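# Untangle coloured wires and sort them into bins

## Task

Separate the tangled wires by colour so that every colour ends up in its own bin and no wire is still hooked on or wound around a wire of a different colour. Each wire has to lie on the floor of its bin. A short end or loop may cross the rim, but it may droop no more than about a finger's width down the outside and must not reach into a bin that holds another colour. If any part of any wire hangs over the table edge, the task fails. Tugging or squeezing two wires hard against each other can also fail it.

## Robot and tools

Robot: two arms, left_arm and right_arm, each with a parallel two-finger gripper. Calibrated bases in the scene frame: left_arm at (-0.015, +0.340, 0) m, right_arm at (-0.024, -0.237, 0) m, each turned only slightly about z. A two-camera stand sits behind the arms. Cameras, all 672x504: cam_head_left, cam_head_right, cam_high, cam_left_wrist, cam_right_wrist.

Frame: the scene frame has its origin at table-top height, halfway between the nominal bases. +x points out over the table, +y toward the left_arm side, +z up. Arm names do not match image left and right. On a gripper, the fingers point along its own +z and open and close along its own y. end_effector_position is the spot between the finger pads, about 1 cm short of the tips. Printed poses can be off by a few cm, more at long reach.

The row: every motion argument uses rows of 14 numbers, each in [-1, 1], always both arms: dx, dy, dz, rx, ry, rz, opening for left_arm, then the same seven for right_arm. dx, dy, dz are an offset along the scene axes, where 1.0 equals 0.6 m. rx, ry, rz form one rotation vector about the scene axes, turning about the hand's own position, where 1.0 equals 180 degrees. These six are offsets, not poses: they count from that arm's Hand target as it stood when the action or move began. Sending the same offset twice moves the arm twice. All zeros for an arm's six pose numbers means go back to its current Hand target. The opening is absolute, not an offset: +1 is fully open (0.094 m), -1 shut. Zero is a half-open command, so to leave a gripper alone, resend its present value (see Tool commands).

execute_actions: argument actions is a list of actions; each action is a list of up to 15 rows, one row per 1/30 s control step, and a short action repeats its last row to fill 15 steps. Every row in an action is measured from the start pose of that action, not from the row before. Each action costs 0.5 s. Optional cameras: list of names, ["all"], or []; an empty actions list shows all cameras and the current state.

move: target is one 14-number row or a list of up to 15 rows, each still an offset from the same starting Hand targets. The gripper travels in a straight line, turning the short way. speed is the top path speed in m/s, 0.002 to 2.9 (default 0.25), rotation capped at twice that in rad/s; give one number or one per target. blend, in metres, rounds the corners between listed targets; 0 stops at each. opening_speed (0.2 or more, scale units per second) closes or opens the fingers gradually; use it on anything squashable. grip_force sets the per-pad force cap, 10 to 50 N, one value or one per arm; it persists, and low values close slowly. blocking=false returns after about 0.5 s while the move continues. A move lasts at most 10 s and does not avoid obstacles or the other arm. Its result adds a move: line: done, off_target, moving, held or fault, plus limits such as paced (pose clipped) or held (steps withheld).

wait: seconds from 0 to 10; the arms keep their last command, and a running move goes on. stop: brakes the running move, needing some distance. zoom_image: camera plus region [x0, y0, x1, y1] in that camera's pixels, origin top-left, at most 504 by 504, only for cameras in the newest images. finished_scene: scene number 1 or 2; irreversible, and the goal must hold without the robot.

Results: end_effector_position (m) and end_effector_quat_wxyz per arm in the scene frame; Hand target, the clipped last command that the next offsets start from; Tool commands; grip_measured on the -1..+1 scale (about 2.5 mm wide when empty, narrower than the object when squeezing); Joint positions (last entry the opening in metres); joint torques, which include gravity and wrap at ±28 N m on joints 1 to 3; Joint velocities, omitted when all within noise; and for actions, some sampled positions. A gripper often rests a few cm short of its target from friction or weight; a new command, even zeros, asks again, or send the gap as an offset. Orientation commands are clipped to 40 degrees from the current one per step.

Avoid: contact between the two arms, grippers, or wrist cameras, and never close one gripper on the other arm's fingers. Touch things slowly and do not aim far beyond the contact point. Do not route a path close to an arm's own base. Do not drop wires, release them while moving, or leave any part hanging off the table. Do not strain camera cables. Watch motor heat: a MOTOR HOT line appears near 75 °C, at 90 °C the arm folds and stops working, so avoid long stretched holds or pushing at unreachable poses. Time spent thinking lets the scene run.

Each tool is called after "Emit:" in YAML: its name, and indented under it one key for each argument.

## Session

Emit:
execute_actions:
  actions: []

Scene clock: 0.00 s.
left_arm: end_effector_position=(+0.3868, +0.3519, +0.1109) grip_measured=+1.000 end_effector_quat_wxyz=(+0.599, -0.038, +0.799, +0.033) | right_arm: end_effector_position=(+0.3894, -0.2338, +0.1162) grip_measured=+1.000 end_effector_quat_wxyz=(+0.600, +0.022, +0.798, -0.062)
Joint positions: left_arm=[-0.064 1.534 0.37 0.879 -0.127 -0.03 0.094] | right_arm=[0.115 1.563 0.425 0.854 0.225 -0.009 0.094]
Joint velocities: within noise
Joint torques (N m): no reading
Motor temperatures (°C): left_arm=[33 34 40 31 31 33 34] | right_arm=[31 32 35 34 34 32 33]
Heat: left arm: 40 °C; right arm: 35 °C.
Hand target: left_arm +0.3868, +0.3524, +0.1108; +0.598, -0.039, +0.800, +0.034 | right_arm +0.3910, -0.2338, +0.1210; +0.604, +0.024, +0.794, -0.061
Tool commands: left_gripper/opening=+1.0 right_gripper/opening=+1.0

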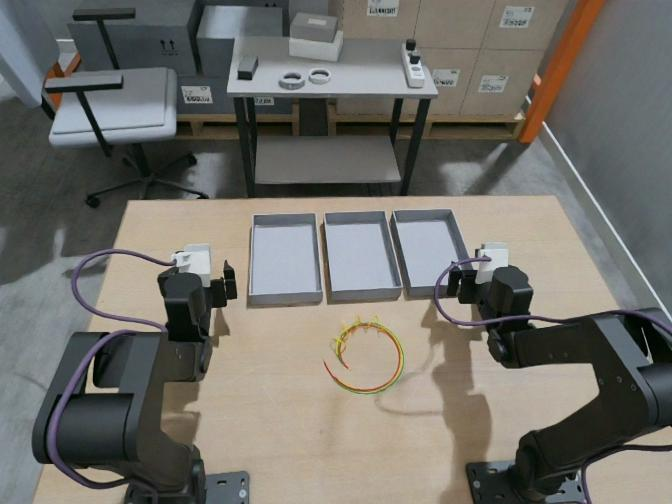

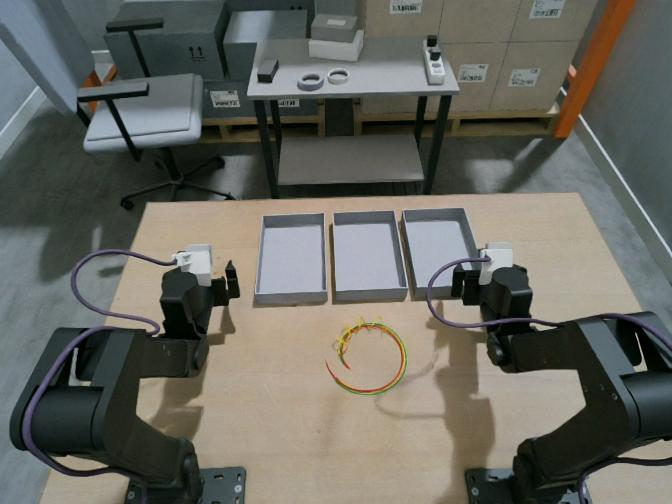

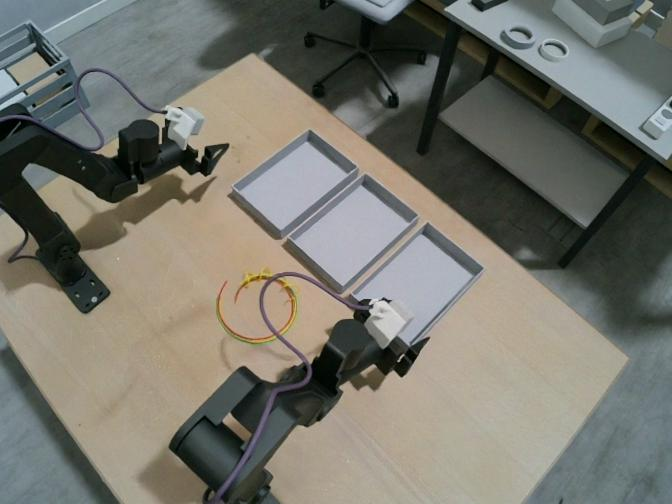

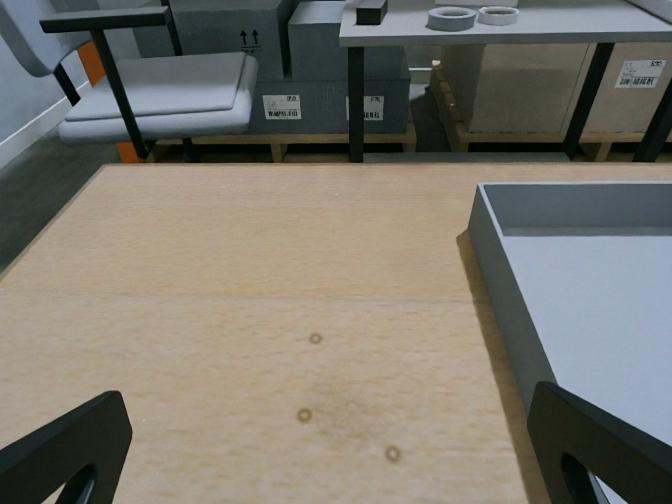

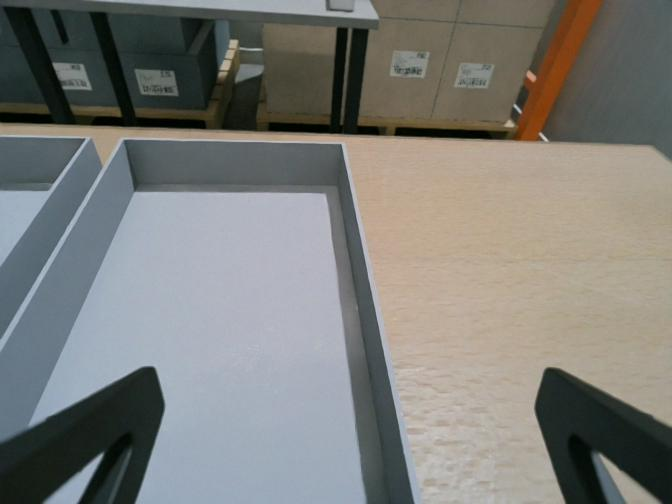

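Emit:
zoom_image:
  camera: "cam_head_left"
  region: [310, 305, 420, 405]

Emit:
zoom_image:
  camera: "cam_head_right"
  region: [310, 305, 420, 405]

Emit:
zoom_image:
  camera: "cam_high"
  region: [200, 255, 320, 355]

Scaled by 4.582 from the camera's 672x504 image, which has a finer 960x720 frame.

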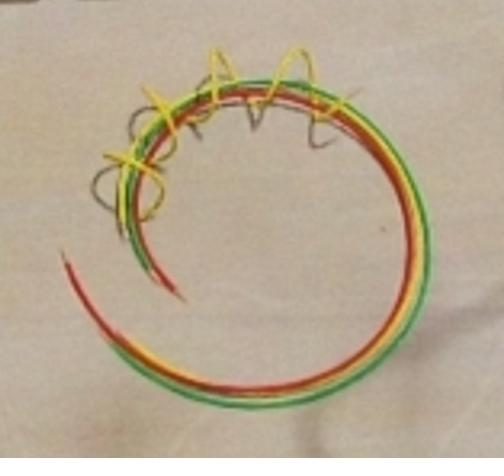

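Scaled by 4.582 from the camera's 672x504 image, which has a finer 960x720 frame.

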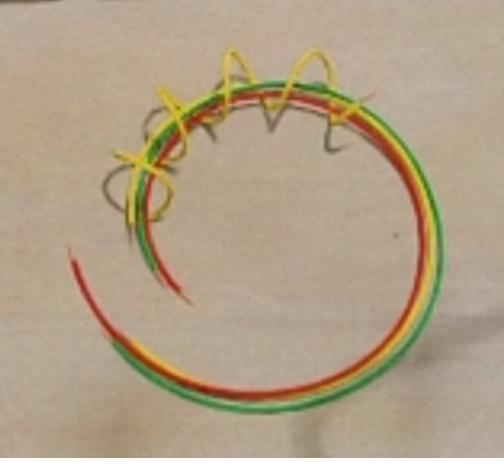

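Scaled by 4.200 from the camera's 672x504 image, which has a finer 960x720 frame.

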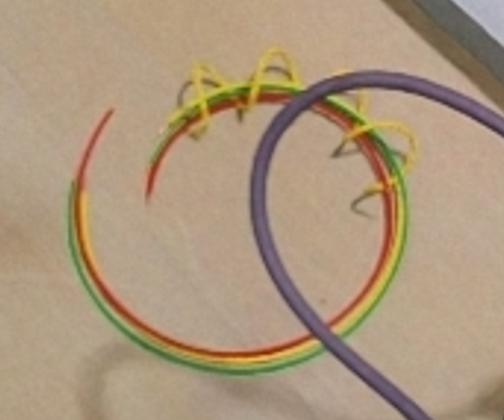

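Emit:
move:
  target:
    - [0,0,0,0,0,0,1,-0.1,0.1,0.2,0.02,0.186,0.008,-0.5]
    - [0,0,0,0,0,0,1,-0.26,0.42,0.132,0.041,0.372,0.017,-0.5]
  speed: 0.25
  grip_force: 50
  blend: [0.03,0]
  cameras: ["cam_right_wrist","cam_head_left"]

Emit:
zoom_image:
  camera: "cam_right_wrist"
  region: [180, 150, 500, 450]

Scene clock: 46.57 s.
left_arm: end_effector_position=(+0.3868, +0.3519, +0.1109) grip_measured=+1.000 end_effector_quat_wxyz=(+0.599, -0.038, +0.799, +0.033) | right_arm: end_effector_position=(+0.2331, +0.0154, +0.1977) grip_measured=-0.498 end_effector_quat_wxyz=(+0.066, -0.002, +0.998, -0.003)
Joint positions: left_arm=[-0.064 1.534 0.37 0.879 -0.127 -0.03 0.094] | right_arm=[0.836 1.871 1.935 -1.548 0.101 0.817 0.024]
Joint torques (N m): left_arm=[-0.1 -5.48 5.15 1.76 -0.02 -0.02] | right_arm=[-0.09 -6.93 8.13 0.31 -0.04 0.06]
Motor temperatures (°C): left_arm=[33 36 42 38 31 33 34] | right_arm=[31 34 37 38 34 32 33]
Heat: left arm: 42 °C; right arm: 38 °C.
Hand target: left_arm +0.3868, +0.3524, +0.1108; +0.598, -0.039, +0.800, +0.034 | right_arm +0.2351, +0.0181, +0.2001; +0.065, +0.003, +0.998, -0.001
Off the commanded pose: left_arm 0.001 m, 0 deg | right_arm 0.004 m, 1 deg.
joint sent to its limit (right arm) — joint 4 (wrist pitch), lower limit. The joint targets still meet the commanded pose.
move: done
Images, in order (width x height): cam_head_left 672x504, cam_right_wrist 672x504.

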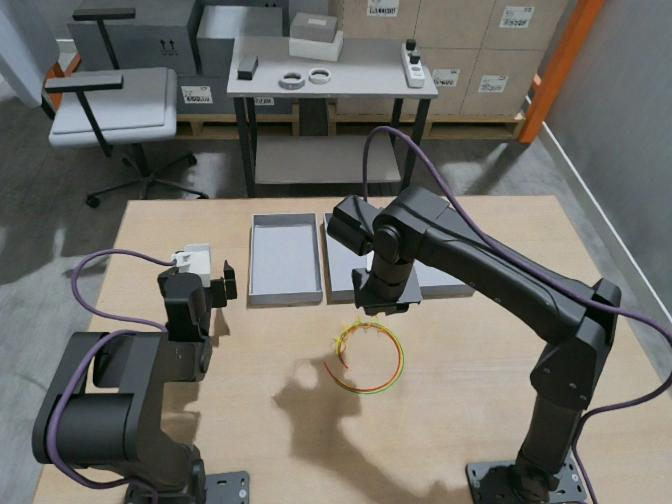

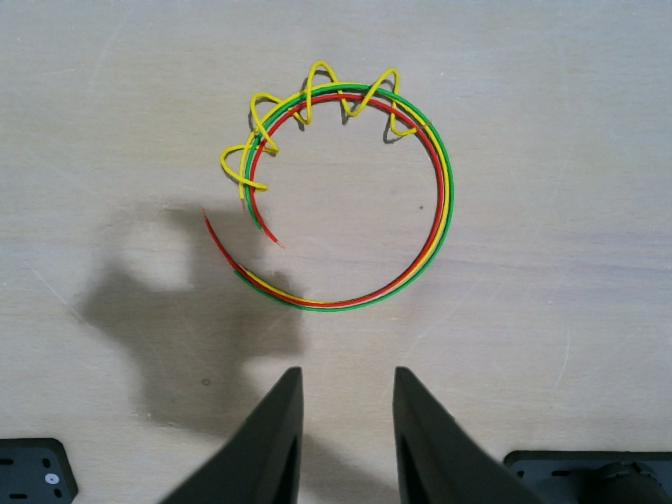

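Scaled by 1.575 from the camera's 672x504 image, which has a finer 960x720 frame.

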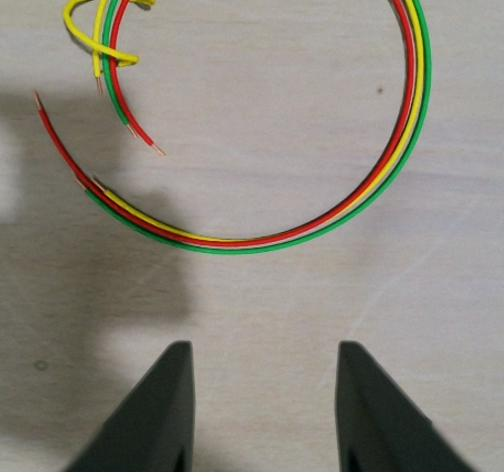

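Emit:
zoom_image:
  camera: "cam_right_wrist"
  region: [195, 50, 325, 190]

Emit:
zoom_image:
  camera: "cam_right_wrist"
  region: [300, 50, 460, 190]

Emit:
zoom_image:
  camera: "cam_right_wrist"
  region: [190, 140, 310, 320]

Scaled by 3.600 from the camera's 672x504 image, which has a finer 960x720 frame.

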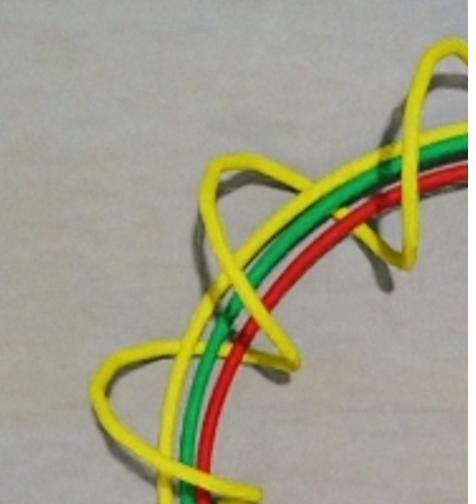

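Scaled by 3.150 from the camera's 672x504 image, which has a finer 960x720 frame.

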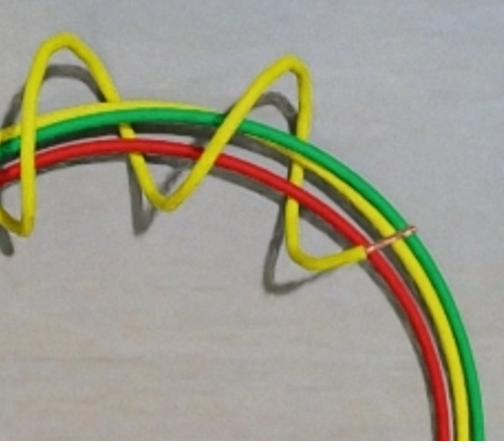

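Scaled by 2.800 from the camera's 672x504 image, which has a finer 960x720 frame.

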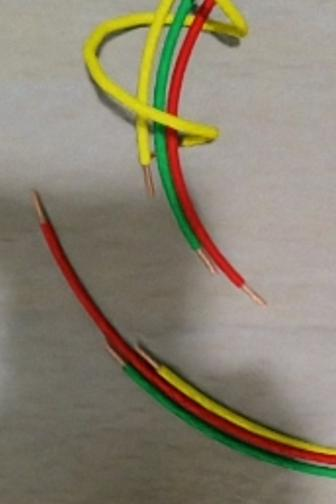

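Emit:
move:
  target: [0,0,0,0,0,0,1,-0.02,0.132,-0.235,0,0,0.167,-0.6]
  speed: 0.2
  cameras: ["cam_right_wrist"]

Scene clock: 145.20 s.
left_arm: end_effector_position=(+0.3868, +0.3519, +0.1109) grip_measured=+1.000 end_effector_quat_wxyz=(+0.599, -0.038, +0.799, +0.033) | right_arm: end_effector_position=(+0.2258, +0.0961, +0.0683) grip_measured=-0.598 end_effector_quat_wxyz=(+0.070, -0.251, +0.965, +0.018)
Joint positions: left_arm=[-0.064 1.534 0.37 0.879 -0.127 -0.03 0.094] | right_arm=[0.964 2.022 1.623 -1.042 0.063 0.441 0.019]
Joint torques (N m): left_arm=[-0.06 -5.44 5.09 1.75 0.02 -0.04] | right_arm=[0.32 -8.49 5.01 0.64 -0.09 -0.06]
Motor temperatures (°C): left_arm=[33 37 42 43 31 33 34] | right_arm=[31 38 39 36 34 32 33]
Heat: left arm: 43 °C; right arm: 39 °C.
Hand target: left_arm +0.3868, +0.3524, +0.1108; +0.598, -0.039, +0.800, +0.034 | right_arm +0.2232, +0.0974, +0.0592; +0.063, -0.256, +0.964, +0.016
Off the commanded pose: left_arm 0.000 m, 0 deg | right_arm 0.010 m, 1 deg.
move: done
Images, in order (width x height): cam_right_wrist 672x504.

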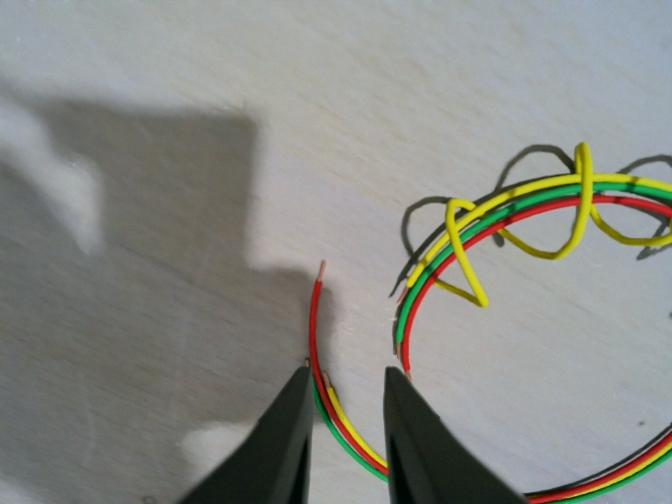

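Emit:
move:
  target: [0,0,0,0,0,0,1,-0.0085,0.016,-0.065,0,0,0,-0.7]
  speed: 0.08
  cameras: ["cam_right_wrist"]

Scene clock: 161.17 s.
left_arm: end_effector_position=(+0.3868, +0.3519, +0.1109) grip_measured=+1.000 end_effector_quat_wxyz=(+0.599, -0.038, +0.799, +0.033) | right_arm: end_effector_position=(+0.2215, +0.1067, +0.0305) grip_measured=-0.698 end_effector_quat_wxyz=(+0.070, -0.256, +0.964, +0.020)
Joint positions: left_arm=[-0.064 1.534 0.37 0.879 -0.127 -0.03 0.094] | right_arm=[0.987 2.076 1.55 -0.913 0.063 0.452 0.014]
Joint torques (N m): left_arm=[-0.08 -5.41 5.15 1.75 -0.04 -0.03] | right_arm=[0.43 -8.55 4.82 0.68 -0.05 0.08]
Heat: left arm: 43 °C; right arm: 40 °C.
Hand target: left_arm +0.3868, +0.3524, +0.1108; +0.598, -0.039, +0.800, +0.034 | right_arm +0.2181, +0.1070, +0.0201; +0.063, -0.256, +0.964, +0.016
Off the commanded pose: left_arm 0.000 m, 0 deg | right_arm 0.011 m, 1 deg.
move: off_target (right_arm)
Images, in order (width x height): cam_right_wrist 672x504.

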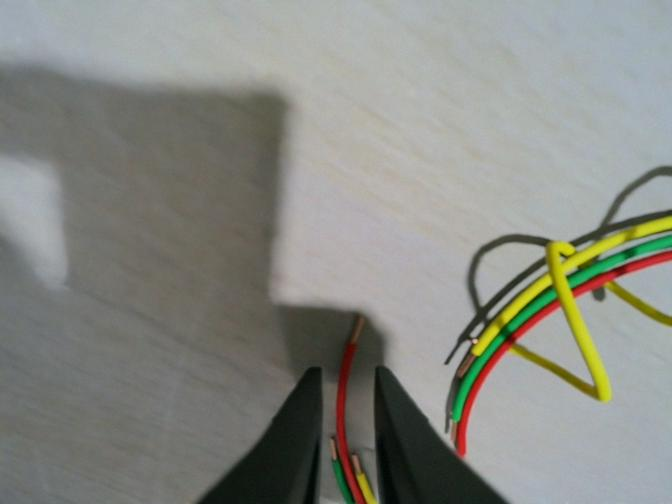

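Emit:
move:
  target:
    - [0,0,0,0,0,0,1,0,0.0,-0.032,0,0,0,-0.7]
    - [0,0,0,0,0,0,1,0,0.0,-0.032,0,0,0,-0.985]
  speed: 0.05
  opening_speed: 0.4
  cameras: ["cam_right_wrist"]

Emit:
zoom_image:
  camera: "cam_right_wrist"
  region: [260, 270, 480, 470]

Scene clock: 170.57 s.
left_arm: end_effector_position=(+0.3868, +0.3519, +0.1109) grip_measured=+1.000 end_effector_quat_wxyz=(+0.599, -0.038, +0.799, +0.033) | right_arm: end_effector_position=(+0.2243, +0.1110, +0.0201) grip_measured=-0.971 end_effector_quat_wxyz=(+0.079, -0.256, +0.963, +0.027)
Joint positions: left_arm=[-0.064 1.534 0.37 0.879 -0.127 -0.03 0.094] | right_arm=[0.987 2.087 1.52 -0.849 0.063 0.452 0.001]
Joint torques (N m): left_arm=[-0.06 -5.55 5.5 1.77 -0.05 -0.01] | right_arm=[0.44 -7.6 3.84 0.74 -0.05 0.06]
Heat: left arm: 43 °C; right arm: 39 °C.
Hand target: left_arm +0.3868, +0.3524, +0.1108; +0.598, -0.039, +0.800, +0.034 | right_arm +0.2181, +0.1070, +0.0010; +0.063, -0.256, +0.964, +0.016
Off the commanded pose: left_arm 0.000 m, 0 deg | right_arm 0.021 m, 2 deg.
move: off_target (right_arm); target 2's new opening was sent with right_arm's hand 0.019 m and 1 deg from that target
Images, in order (width x height): cam_right_wrist 672x504.

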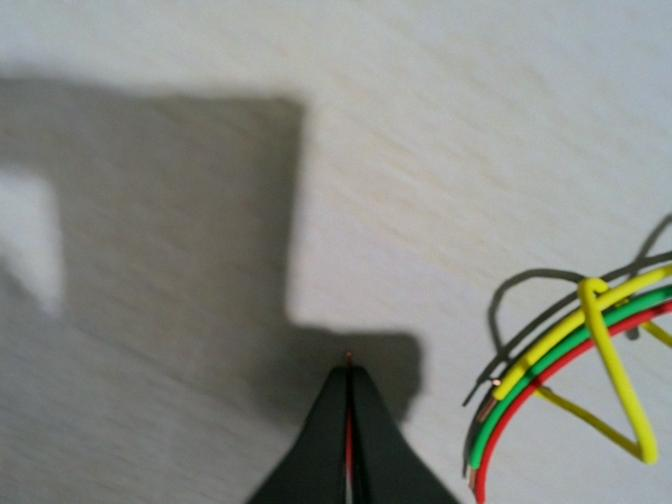

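Scaled by 2.291 from the camera's 672x504 image, which has a finer 960x720 frame.

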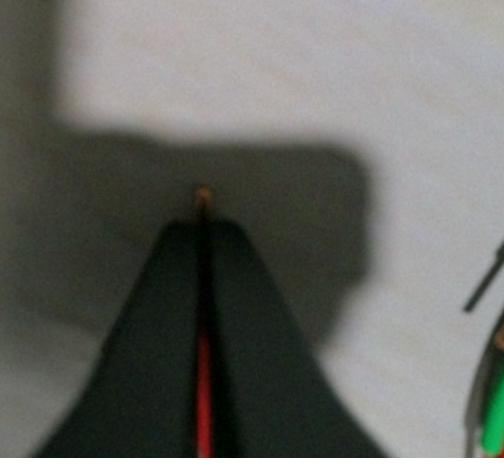

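Emit:
move:
  target: [0,0,0,0,0,0,1,0.005,0.005,0.1,0,0,0,-0.99]
  speed: 0.06
  cameras: ["cam_right_wrist","cam_head_left"]

Emit:
zoom_image:
  camera: "cam_head_left"
  region: [310, 305, 420, 405]

Scene clock: 186.97 s.
left_arm: end_effector_position=(+0.3868, +0.3519, +0.1109) grip_measured=+1.000 end_effector_quat_wxyz=(+0.599, -0.038, +0.799, +0.033) | right_arm: end_effector_position=(+0.2187, +0.1026, +0.0473) grip_measured=-0.974 end_effector_quat_wxyz=(+0.052, -0.257, +0.965, +0.003)
Joint positions: left_arm=[-0.064 1.534 0.37 0.879 -0.127 -0.03 0.094] | right_arm=[0.987 2.087 1.64 -1.042 0.063 0.452 0.001]
Joint torques (N m): left_arm=[-0.05 -5.72 5.08 1.79 -0.04 -0.08] | right_arm=[0.27 -11.41 8.24 0.29 -0.06 0.04]
Heat: left arm: 44 °C; right arm: 39 °C.
Hand target: left_arm +0.3868, +0.3524, +0.1108; +0.598, -0.039, +0.800, +0.034 | right_arm +0.2210, +0.1099, +0.0610; +0.063, -0.256, +0.964, +0.016
Off the commanded pose: left_arm 0.000 m, 0 deg | right_arm 0.016 m, 2 deg.
move: off_target (right_arm)
Images, in order (width x height): cam_head_left 672x504, cam_right_wrist 672x504.

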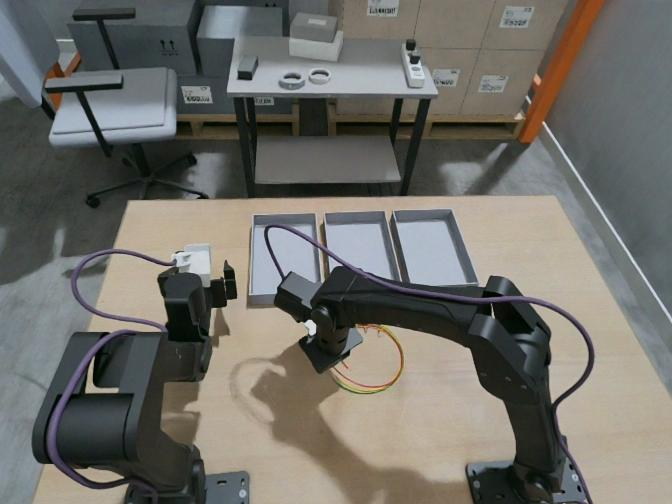

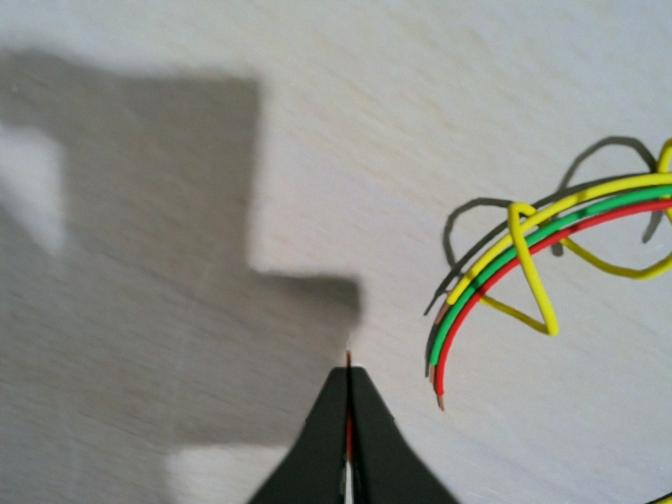

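Scaled by 4.582 from the camera's 672x504 image, which has a finer 960x720 frame.

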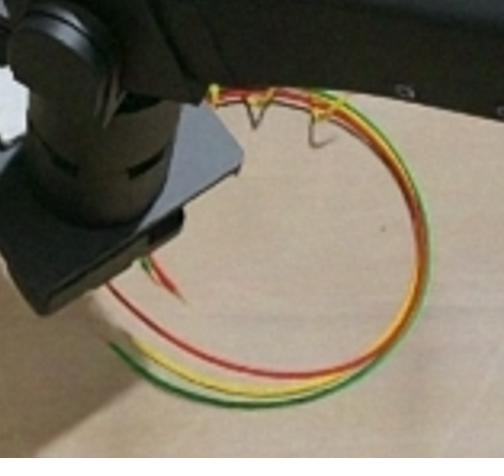

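Emit:
move:
  target: [0,0,0,0,0,0,1,0,0,0.05,0,0,0,-0.99]
  speed: 0.1
  cameras: ["cam_high","cam_head_right","cam_right_wrist"]

Scene clock: 225.13 s.
left_arm: end_effector_position=(+0.3868, +0.3519, +0.1109) grip_measured=+1.000 end_effector_quat_wxyz=(+0.599, -0.038, +0.799, +0.033) | right_arm: end_effector_position=(+0.2190, +0.1031, +0.0718) grip_measured=-0.974 end_effector_quat_wxyz=(+0.047, -0.257, +0.965, -0.001)
Joint positions: left_arm=[-0.064 1.534 0.37 0.879 -0.127 -0.03 0.094] | right_arm=[0.987 2.087 1.74 -1.155 0.063 0.452 0.001]
Joint torques (N m): left_arm=[-0.14 -5.3 5.11 1.75 0 -0.06] | right_arm=[0.25 -12.66 8.29 0.28 -0.06 0.04]
Heat: left arm: 45 °C; right arm: 43 °C.
Hand target: left_arm +0.3868, +0.3524, +0.1108; +0.598, -0.039, +0.800, +0.034 | right_arm +0.2211, +0.1100, +0.0911; +0.063, -0.256, +0.964, +0.016
Off the commanded pose: left_arm 0.000 m, 0 deg | right_arm 0.020 m, 3 deg.
move: off_target (right_arm)
Images, in order (width x height): cam_head_right 672x504, cam_high 672x504, cam_right_wrist 672x504.

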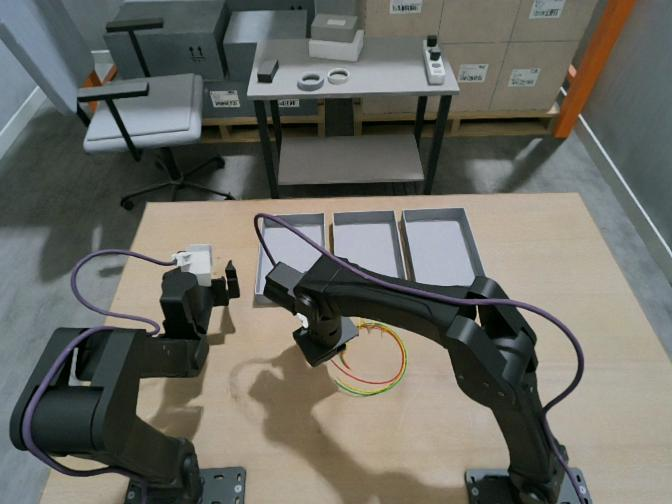

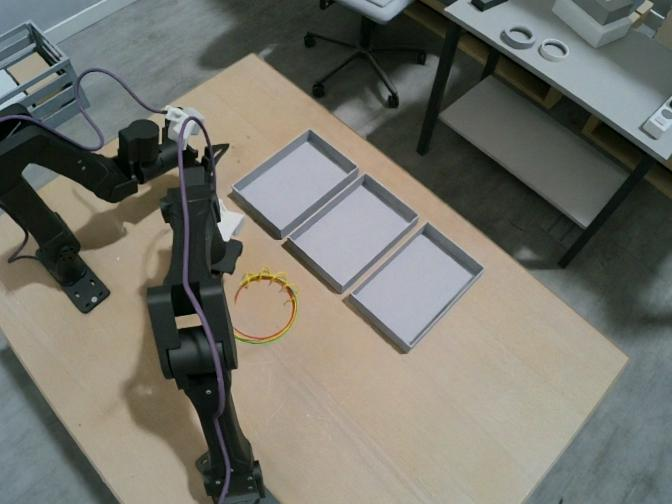

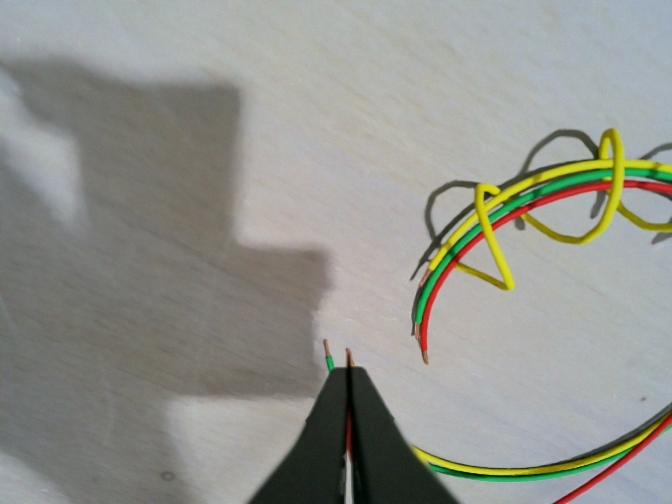

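Emit:
move:
  target:
    - [0,0,0,0,0,0,1,0.07,0.006,0,0,0,-0.139,-0.99]
    - [0,0,0,0,0,0,1,0.136,-0.018,0.01,0,0,-0.278,-0.99]
  speed: 0.08
  blend: 0.02
  cameras: ["cam_high","cam_head_right","cam_right_wrist"]

Scene clock: 261.60 s.
left_arm: end_effector_position=(+0.3868, +0.3519, +0.1109) grip_measured=+1.000 end_effector_quat_wxyz=(+0.599, -0.038, +0.799, +0.033) | right_arm: end_effector_position=(+0.2963, +0.1015, +0.1008) grip_measured=-0.974 end_effector_quat_wxyz=(+0.059, +0.169, +0.984, -0.002)
Joint positions: left_arm=[-0.064 1.534 0.37 0.879 -0.127 -0.03 0.094] | right_arm=[0.863 2.334 2.256 -1.434 0.103 1.188 0.001]
Joint torques (N m): left_arm=[-0.06 -5.59 5.3 1.74 -0.04 -0.01] | right_arm=[-0.51 -9.87 8.38 0.2 0.22 0.07]
Motor temperatures (°C): left_arm=[33 38 43 45 31 33 34] | right_arm=[31 45 44 35 34 32 36]
Heat: left arm: 45 °C; right arm: 45 °C.
Hand target: left_arm +0.3868, +0.3524, +0.1108; +0.598, -0.039, +0.800, +0.034 | right_arm +0.3027, +0.0992, +0.0969; +0.064, +0.176, +0.982, -0.012
Off the commanded pose: left_arm 0.000 m, 0 deg | right_arm 0.008 m, 1 deg.
move: done
Images, in order (width x height): cam_head_right 672x504, cam_high 672x504, cam_right_wrist 672x504.

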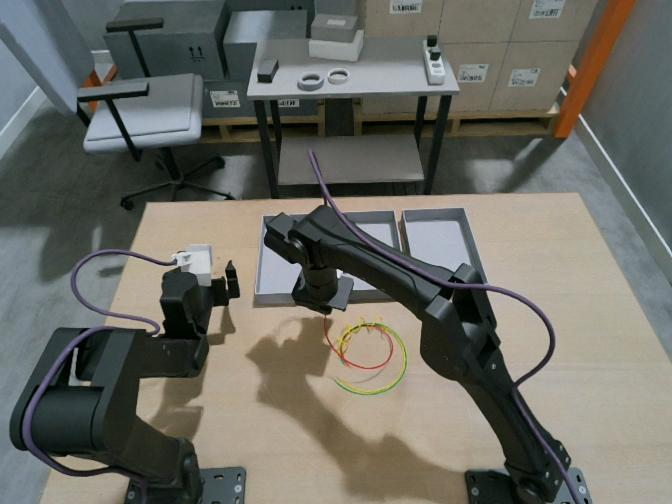

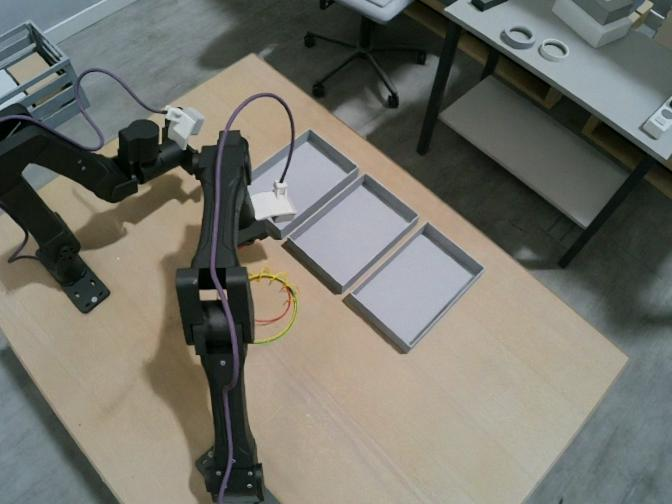

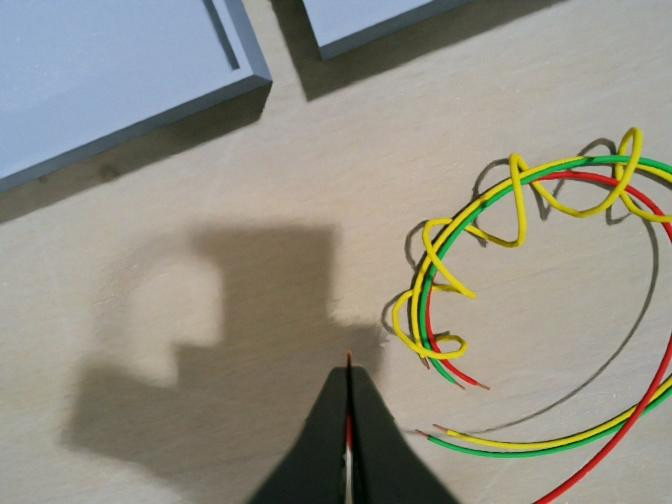

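Emit:
move:
  target:
    - [0,0,0,0,0,0,1,0.05,-0.08,0,0,0,-0.13,-0.99]
    - [0,0,0,0,0,0,1,0.04,-0.2,0,0,0,-0.25,-0.99]
  speed: 0.08
  blend: 0.02
  cameras: ["cam_high","cam_head_right","cam_right_wrist"]

Scene clock: 279.37 s.
left_arm: end_effector_position=(+0.3868, +0.3519, +0.1109) grip_measured=+1.000 end_effector_quat_wxyz=(+0.599, -0.038, +0.799, +0.033) | right_arm: end_effector_position=(+0.3244, -0.0161, +0.0827) grip_measured=-0.974 end_effector_quat_wxyz=(+0.040, +0.532, +0.844, -0.049)
Joint positions: left_arm=[-0.064 1.534 0.37 0.879 -0.127 -0.03 0.094] | right_arm=[0.623 2.199 1.956 -1.388 0.111 1.739 0.001]
Joint torques (N m): left_arm=[0.05 -5.45 5.37 1.73 -0.04 -0.04] | right_arm=[-0.39 -14.79 4.4 0.19 0.21 0.09]
Heat: left arm: 46 °C; right arm: 47 °C.
Hand target: left_arm +0.3868, +0.3524, +0.1108; +0.598, -0.039, +0.800, +0.034 | right_arm +0.3267, -0.0208, +0.0970; +0.054, +0.538, +0.840, -0.035
Off the commanded pose: left_arm 0.000 m, 0 deg | right_arm 0.015 m, 2 deg.
move: off_target (right_arm)
Images, in order (width x height): cam_head_right 672x504, cam_high 672x504, cam_right_wrist 672x504.

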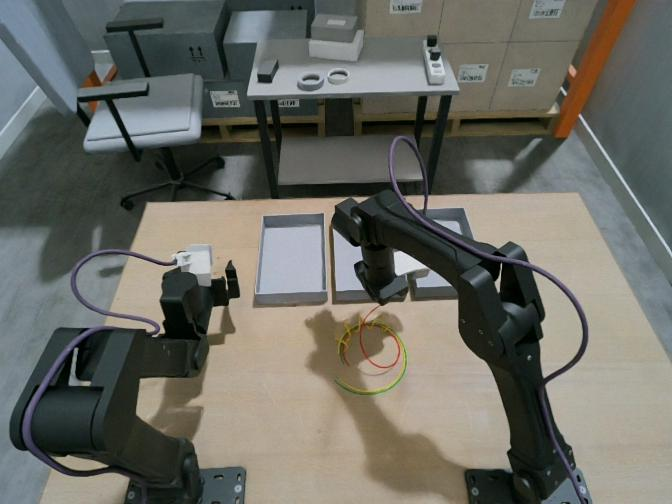

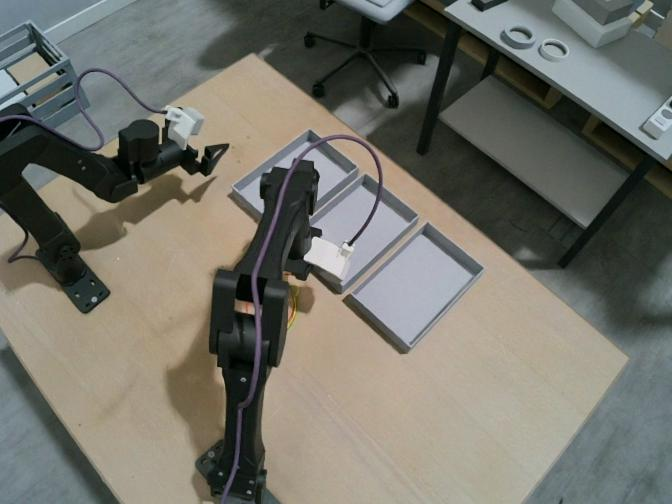

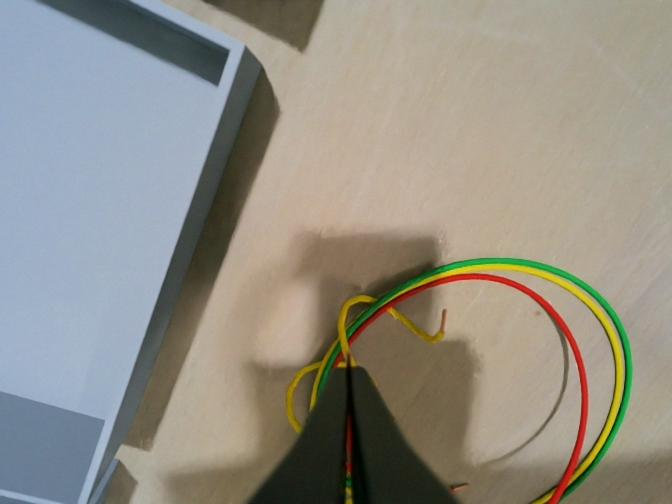

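Emit:
move:
  target:
    - [0,0,0,0,0,0,1,0.0,-0.12,0,0,0,-0.02,-0.99]
    - [0,0,0,0,0,0,1,-0.08,-0.22,-0.02,0,0,-0.02,-0.99]
  speed: 0.08
  blend: 0.02
  cameras: ["cam_high","cam_head_right","cam_right_wrist"]

Scene clock: 292.83 s.
left_arm: end_effector_position=(+0.3868, +0.3519, +0.1109) grip_measured=+1.000 end_effector_quat_wxyz=(+0.599, -0.038, +0.799, +0.033) | right_arm: end_effector_position=(+0.2786, -0.1481, +0.0788) grip_measured=-0.974 end_effector_quat_wxyz=(+0.039, +0.565, +0.823, -0.042)
Joint positions: left_arm=[-0.064 1.534 0.37 0.879 -0.127 -0.03 0.094] | right_arm=[0.359 1.774 1.338 -1.158 0.112 1.552 0.001]
Joint torques (N m): left_arm=[0.09 -5.41 5.11 1.73 0.01 -0.06] | right_arm=[-0.29 -10.03 4.34 0.28 0.22 -0.05]
Heat: left arm: 46 °C; right arm: 48 °C.
Hand target: left_arm +0.3868, +0.3524, +0.1108; +0.598, -0.039, +0.800, +0.034 | right_arm +0.2786, -0.1528, +0.0850; +0.053, +0.565, +0.823, -0.037
Off the commanded pose: left_arm 0.000 m, 0 deg | right_arm 0.008 m, 2 deg.
move: done
Images, in order (width x height): cam_head_right 672x504, cam_high 672x504, cam_right_wrist 672x504.

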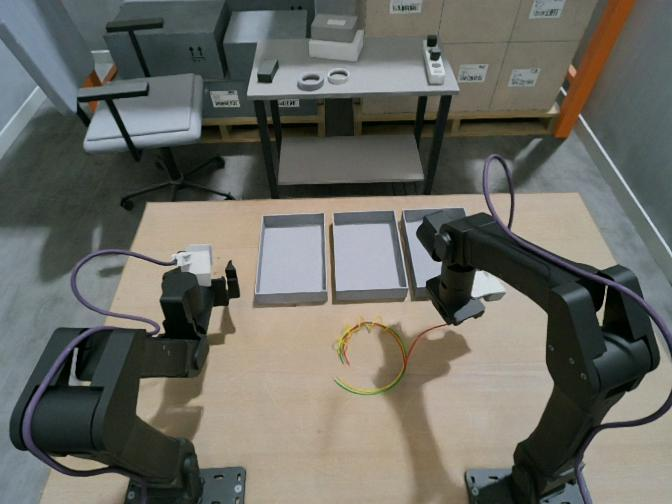

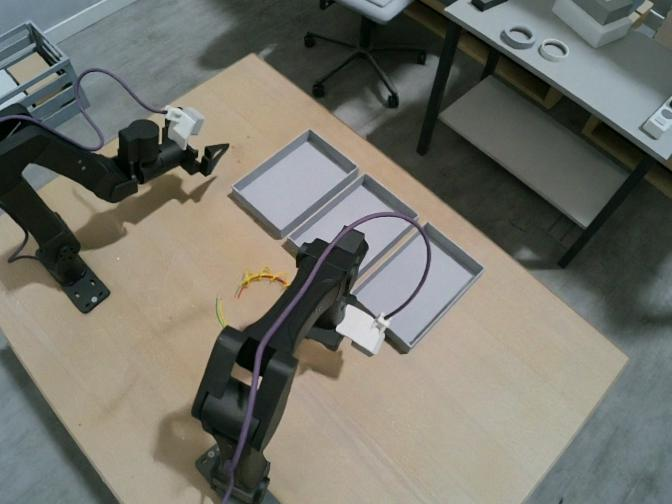

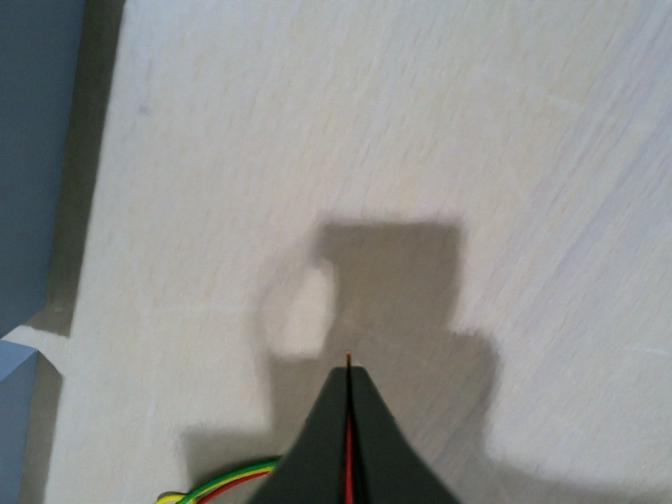

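Emit:
zoom_image:
  camera: "cam_head_right"
  region: [310, 290, 490, 410]

Scaled by 2.800 from the camera's 672x504 image, which has a finer 960x720 frame.

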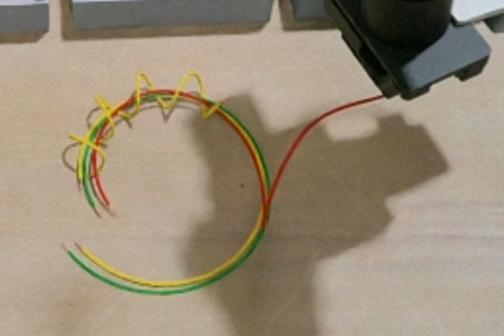

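Emit:
move:
  target:
    - [0,0,0,0,0,0,1,-0.06,-0.25,-0.02,0,0,0,-0.99]
  speed: 0.08
  cameras: ["cam_head_right"]

Emit:
zoom_image:
  camera: "cam_head_right"
  region: [310, 290, 550, 430]

Scene clock: 312.07 s.
left_arm: end_effector_position=(+0.3868, +0.3519, +0.1109) grip_measured=+1.000 end_effector_quat_wxyz=(+0.599, -0.038, +0.799, +0.033) | right_arm: end_effector_position=(+0.2434, -0.3020, +0.0692) grip_measured=-0.974 end_effector_quat_wxyz=(+0.042, +0.565, +0.823, -0.042)
Joint positions: left_arm=[-0.064 1.534 0.37 0.879 -0.127 -0.03 0.094] | right_arm=[-0.156 1.573 1.075 -1.033 0.112 1.034 0.001]
Joint torques (N m): left_arm=[-0.16 -5.35 5.16 1.75 0.02 -0.04] | right_arm=[-0.27 -7.91 4.41 0.46 0.02 -0.07]
Heat: left arm: 46 °C; right arm: 49 °C.
Hand target: left_arm +0.3868, +0.3524, +0.1108; +0.598, -0.039, +0.800, +0.034 | right_arm +0.2426, -0.3028, +0.0730; +0.053, +0.564, +0.823, -0.037
Off the commanded pose: left_arm 0.000 m, 0 deg | right_arm 0.004 m, 1 deg.
move: done
Images, in order (width x height): cam_head_right 672x504.

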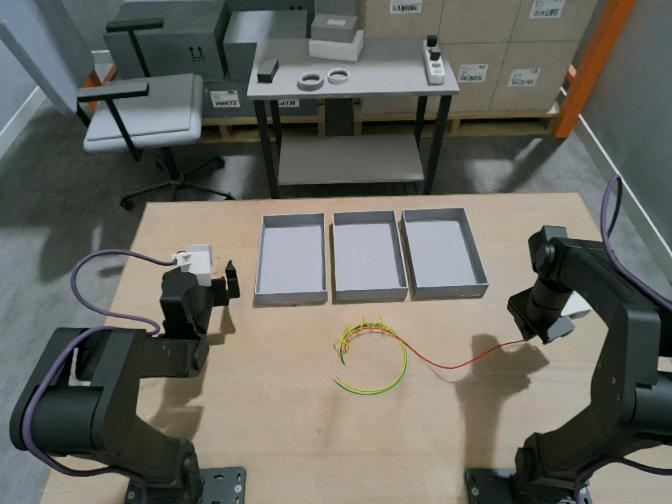

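Scaled by 2.100 from the camera's 672x504 image, which has a finer 960x720 frame.

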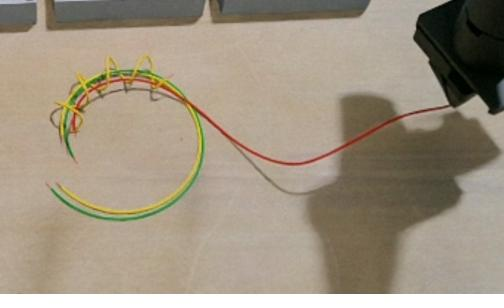

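Emit:
move:
  target:
    - [0,0,0,0,0,0,1,-0.04,-0.23,0.01,0,0,0,-0.99]
  speed: 0.08
  cameras: ["cam_head_right"]

Emit:
zoom_image:
  camera: "cam_head_right"
  region: [310, 270, 670, 450]

Scene clock: 325.50 s.
left_arm: end_effector_position=(+0.3868, +0.3519, +0.1109) grip_measured=+1.000 end_effector_quat_wxyz=(+0.599, -0.038, +0.799, +0.033) | right_arm: end_effector_position=(+0.2099, -0.4340, +0.0750) grip_measured=-0.974 end_effector_quat_wxyz=(+0.041, +0.566, +0.823, -0.039)
Joint positions: left_arm=[-0.064 1.534 0.37 0.879 -0.127 -0.03 0.094] | right_arm=[-0.648 1.639 1.168 -1.012 0.073 0.542 0.001]
Joint torques (N m): left_arm=[0.1 -5.37 5.22 1.68 -0.05 -0.01] | right_arm=[-0.23 -4.9 8.35 0.53 -0.06 -0.06]
Heat: left arm: 46 °C; right arm: 48 °C.
Hand target: left_arm +0.3868, +0.3524, +0.1108; +0.598, -0.039, +0.800, +0.034 | right_arm +0.2187, -0.4408, +0.0790; +0.053, +0.564, +0.823, -0.037
Off the commanded pose: left_arm 0.000 m, 0 deg | right_arm 0.012 m, 1 deg.
move: off_target (right_arm)
Images, in order (width x height): cam_head_right 672x504.

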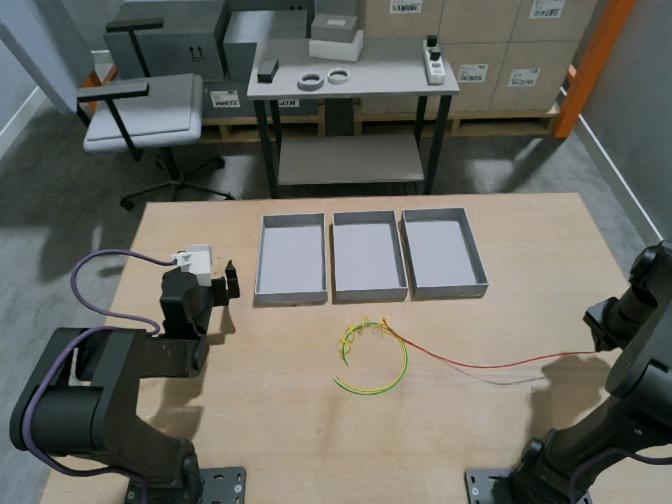

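Scaled by 1.400 from the camera's 672x504 image, which has a finer 960x720 frame.

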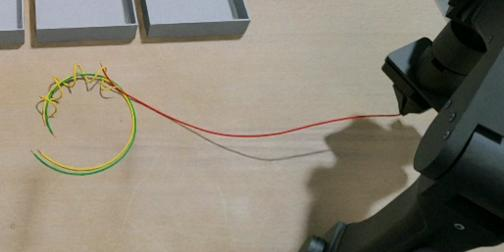

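Emit:
move:
  target:
    - [0,0,0,0,0,0,1,-0.03,-0.12,0.01,0,0,0,-0.99]
  speed: 0.08
  cameras: ["cam_head_right"]

Emit:
zoom_image:
  camera: "cam_head_right"
  region: [310, 290, 490, 410]

Scene clock: 339.00 s.
left_arm: end_effector_position=(+0.3868, +0.3519, +0.1109) grip_measured=+1.000 end_effector_quat_wxyz=(+0.599, -0.038, +0.799, +0.033) | right_arm: end_effector_position=(+0.1961, -0.5083, +0.0823) grip_measured=-0.974 end_effector_quat_wxyz=(+0.050, +0.566, +0.822, -0.040)
Joint positions: left_arm=[-0.064 1.534 0.37 0.879 -0.127 -0.03 0.094] | right_arm=[-0.854 1.768 1.341 -1.026 0.052 0.339 0.001]
Joint torques (N m): left_arm=[0.17 -5.52 5.18 1.76 -0.02 0] | right_arm=[-0.16 -6.05 8.5 0.4 -0.11 -0.06]
Heat: left arm: 47 °C; right arm: 45 °C.
Hand target: left_arm +0.3868, +0.3524, +0.1108; +0.598, -0.039, +0.800, +0.034 | right_arm +0.2007, -0.5128, +0.0850; +0.053, +0.564, +0.823, -0.037
Off the commanded pose: left_arm 0.000 m, 0 deg | right_arm 0.007 m, 1 deg.
move: done
Images, in order (width x height): cam_head_right 672x504.

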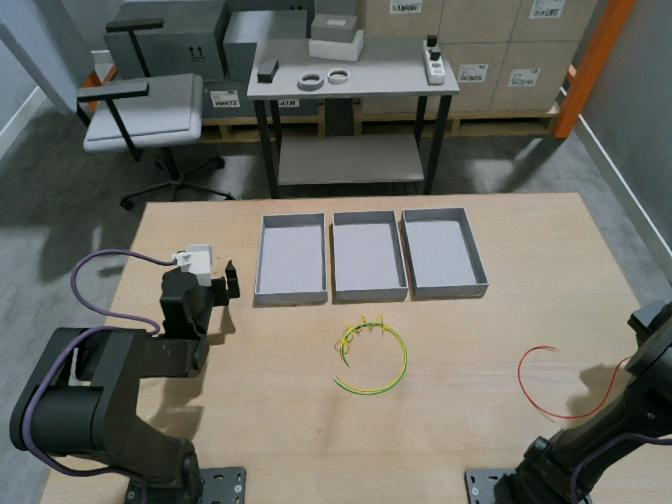

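Scaled by 2.800 from the camera's 672x504 image, which has a finer 960x720 frame.

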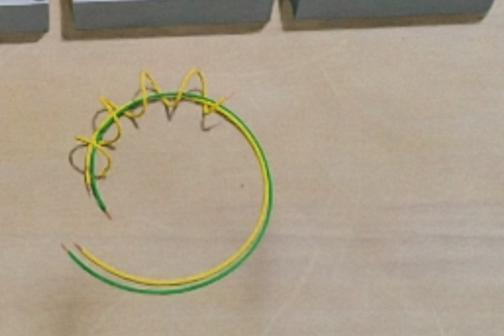

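Emit:
move:
  target:
    - [0,0,0,0,0,0,1,0,0,0.25,0,0,0,-0.99]
    - [0,0,0,0,0,0,1,0.33,0.40,0.25,0,0,0,-0.99]
  speed: 0.15
  blend: 0.05
  cameras: ["cam_head_right","cam_right_wrist","cam_high"]

Scene clock: 353.93 s.
left_arm: end_effector_position=(+0.3868, +0.3519, +0.1109) grip_measured=+1.000 end_effector_quat_wxyz=(+0.599, -0.038, +0.799, +0.033) | right_arm: end_effector_position=(+0.3949, -0.2684, +0.2333) grip_measured=-0.974 end_effector_quat_wxyz=(+0.138, +0.550, +0.823, +0.022)
Joint positions: left_arm=[-0.064 1.534 0.37 0.879 -0.127 -0.03 0.094] | right_arm=[-0.018 2.009 2.25 -1.552 0.108 1.135 0.001]
Joint torques (N m): left_arm=[0.18 -5.52 5.15 1.71 -0.01 -0.01] | right_arm=[-0.24 -7.8 7.98 0.68 0.21 0.06]
Heat: left arm: 47 °C; right arm: 44 °C.
Hand target: left_arm +0.3868, +0.3524, +0.1108; +0.598, -0.039, +0.800, +0.034 | right_arm +0.3987, -0.2728, +0.2350; +0.053, +0.564, +0.823, -0.037
Off the commanded pose: left_arm 0.000 m, 0 deg | right_arm 0.006 m, 12 deg.
joint sent to its limit (right arm) — joint 4 (wrist pitch), lower limit. The joint targets are off in orientation, not in position.
move: off_target (right_arm)
Images, in order (width x height): cam_head_right 672x504, cam_high 672x504, cam_right_wrist 672x504.

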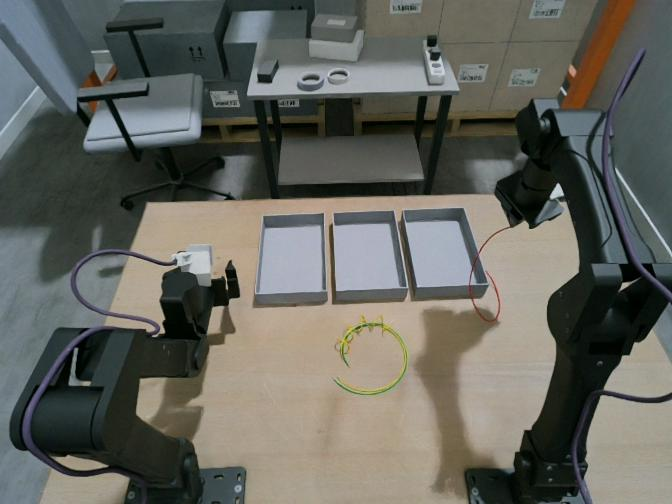

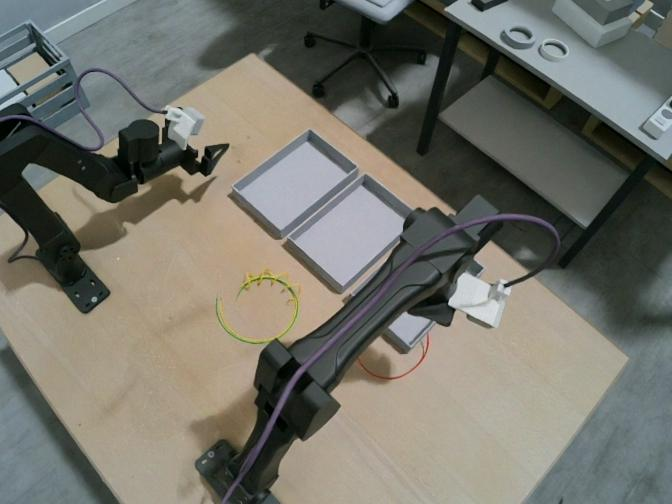

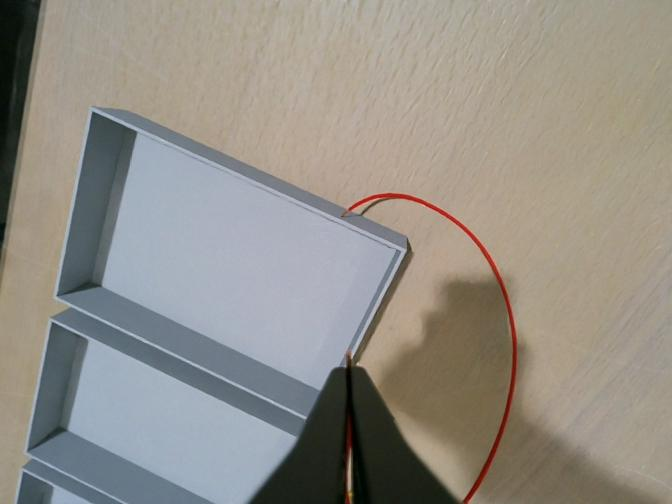

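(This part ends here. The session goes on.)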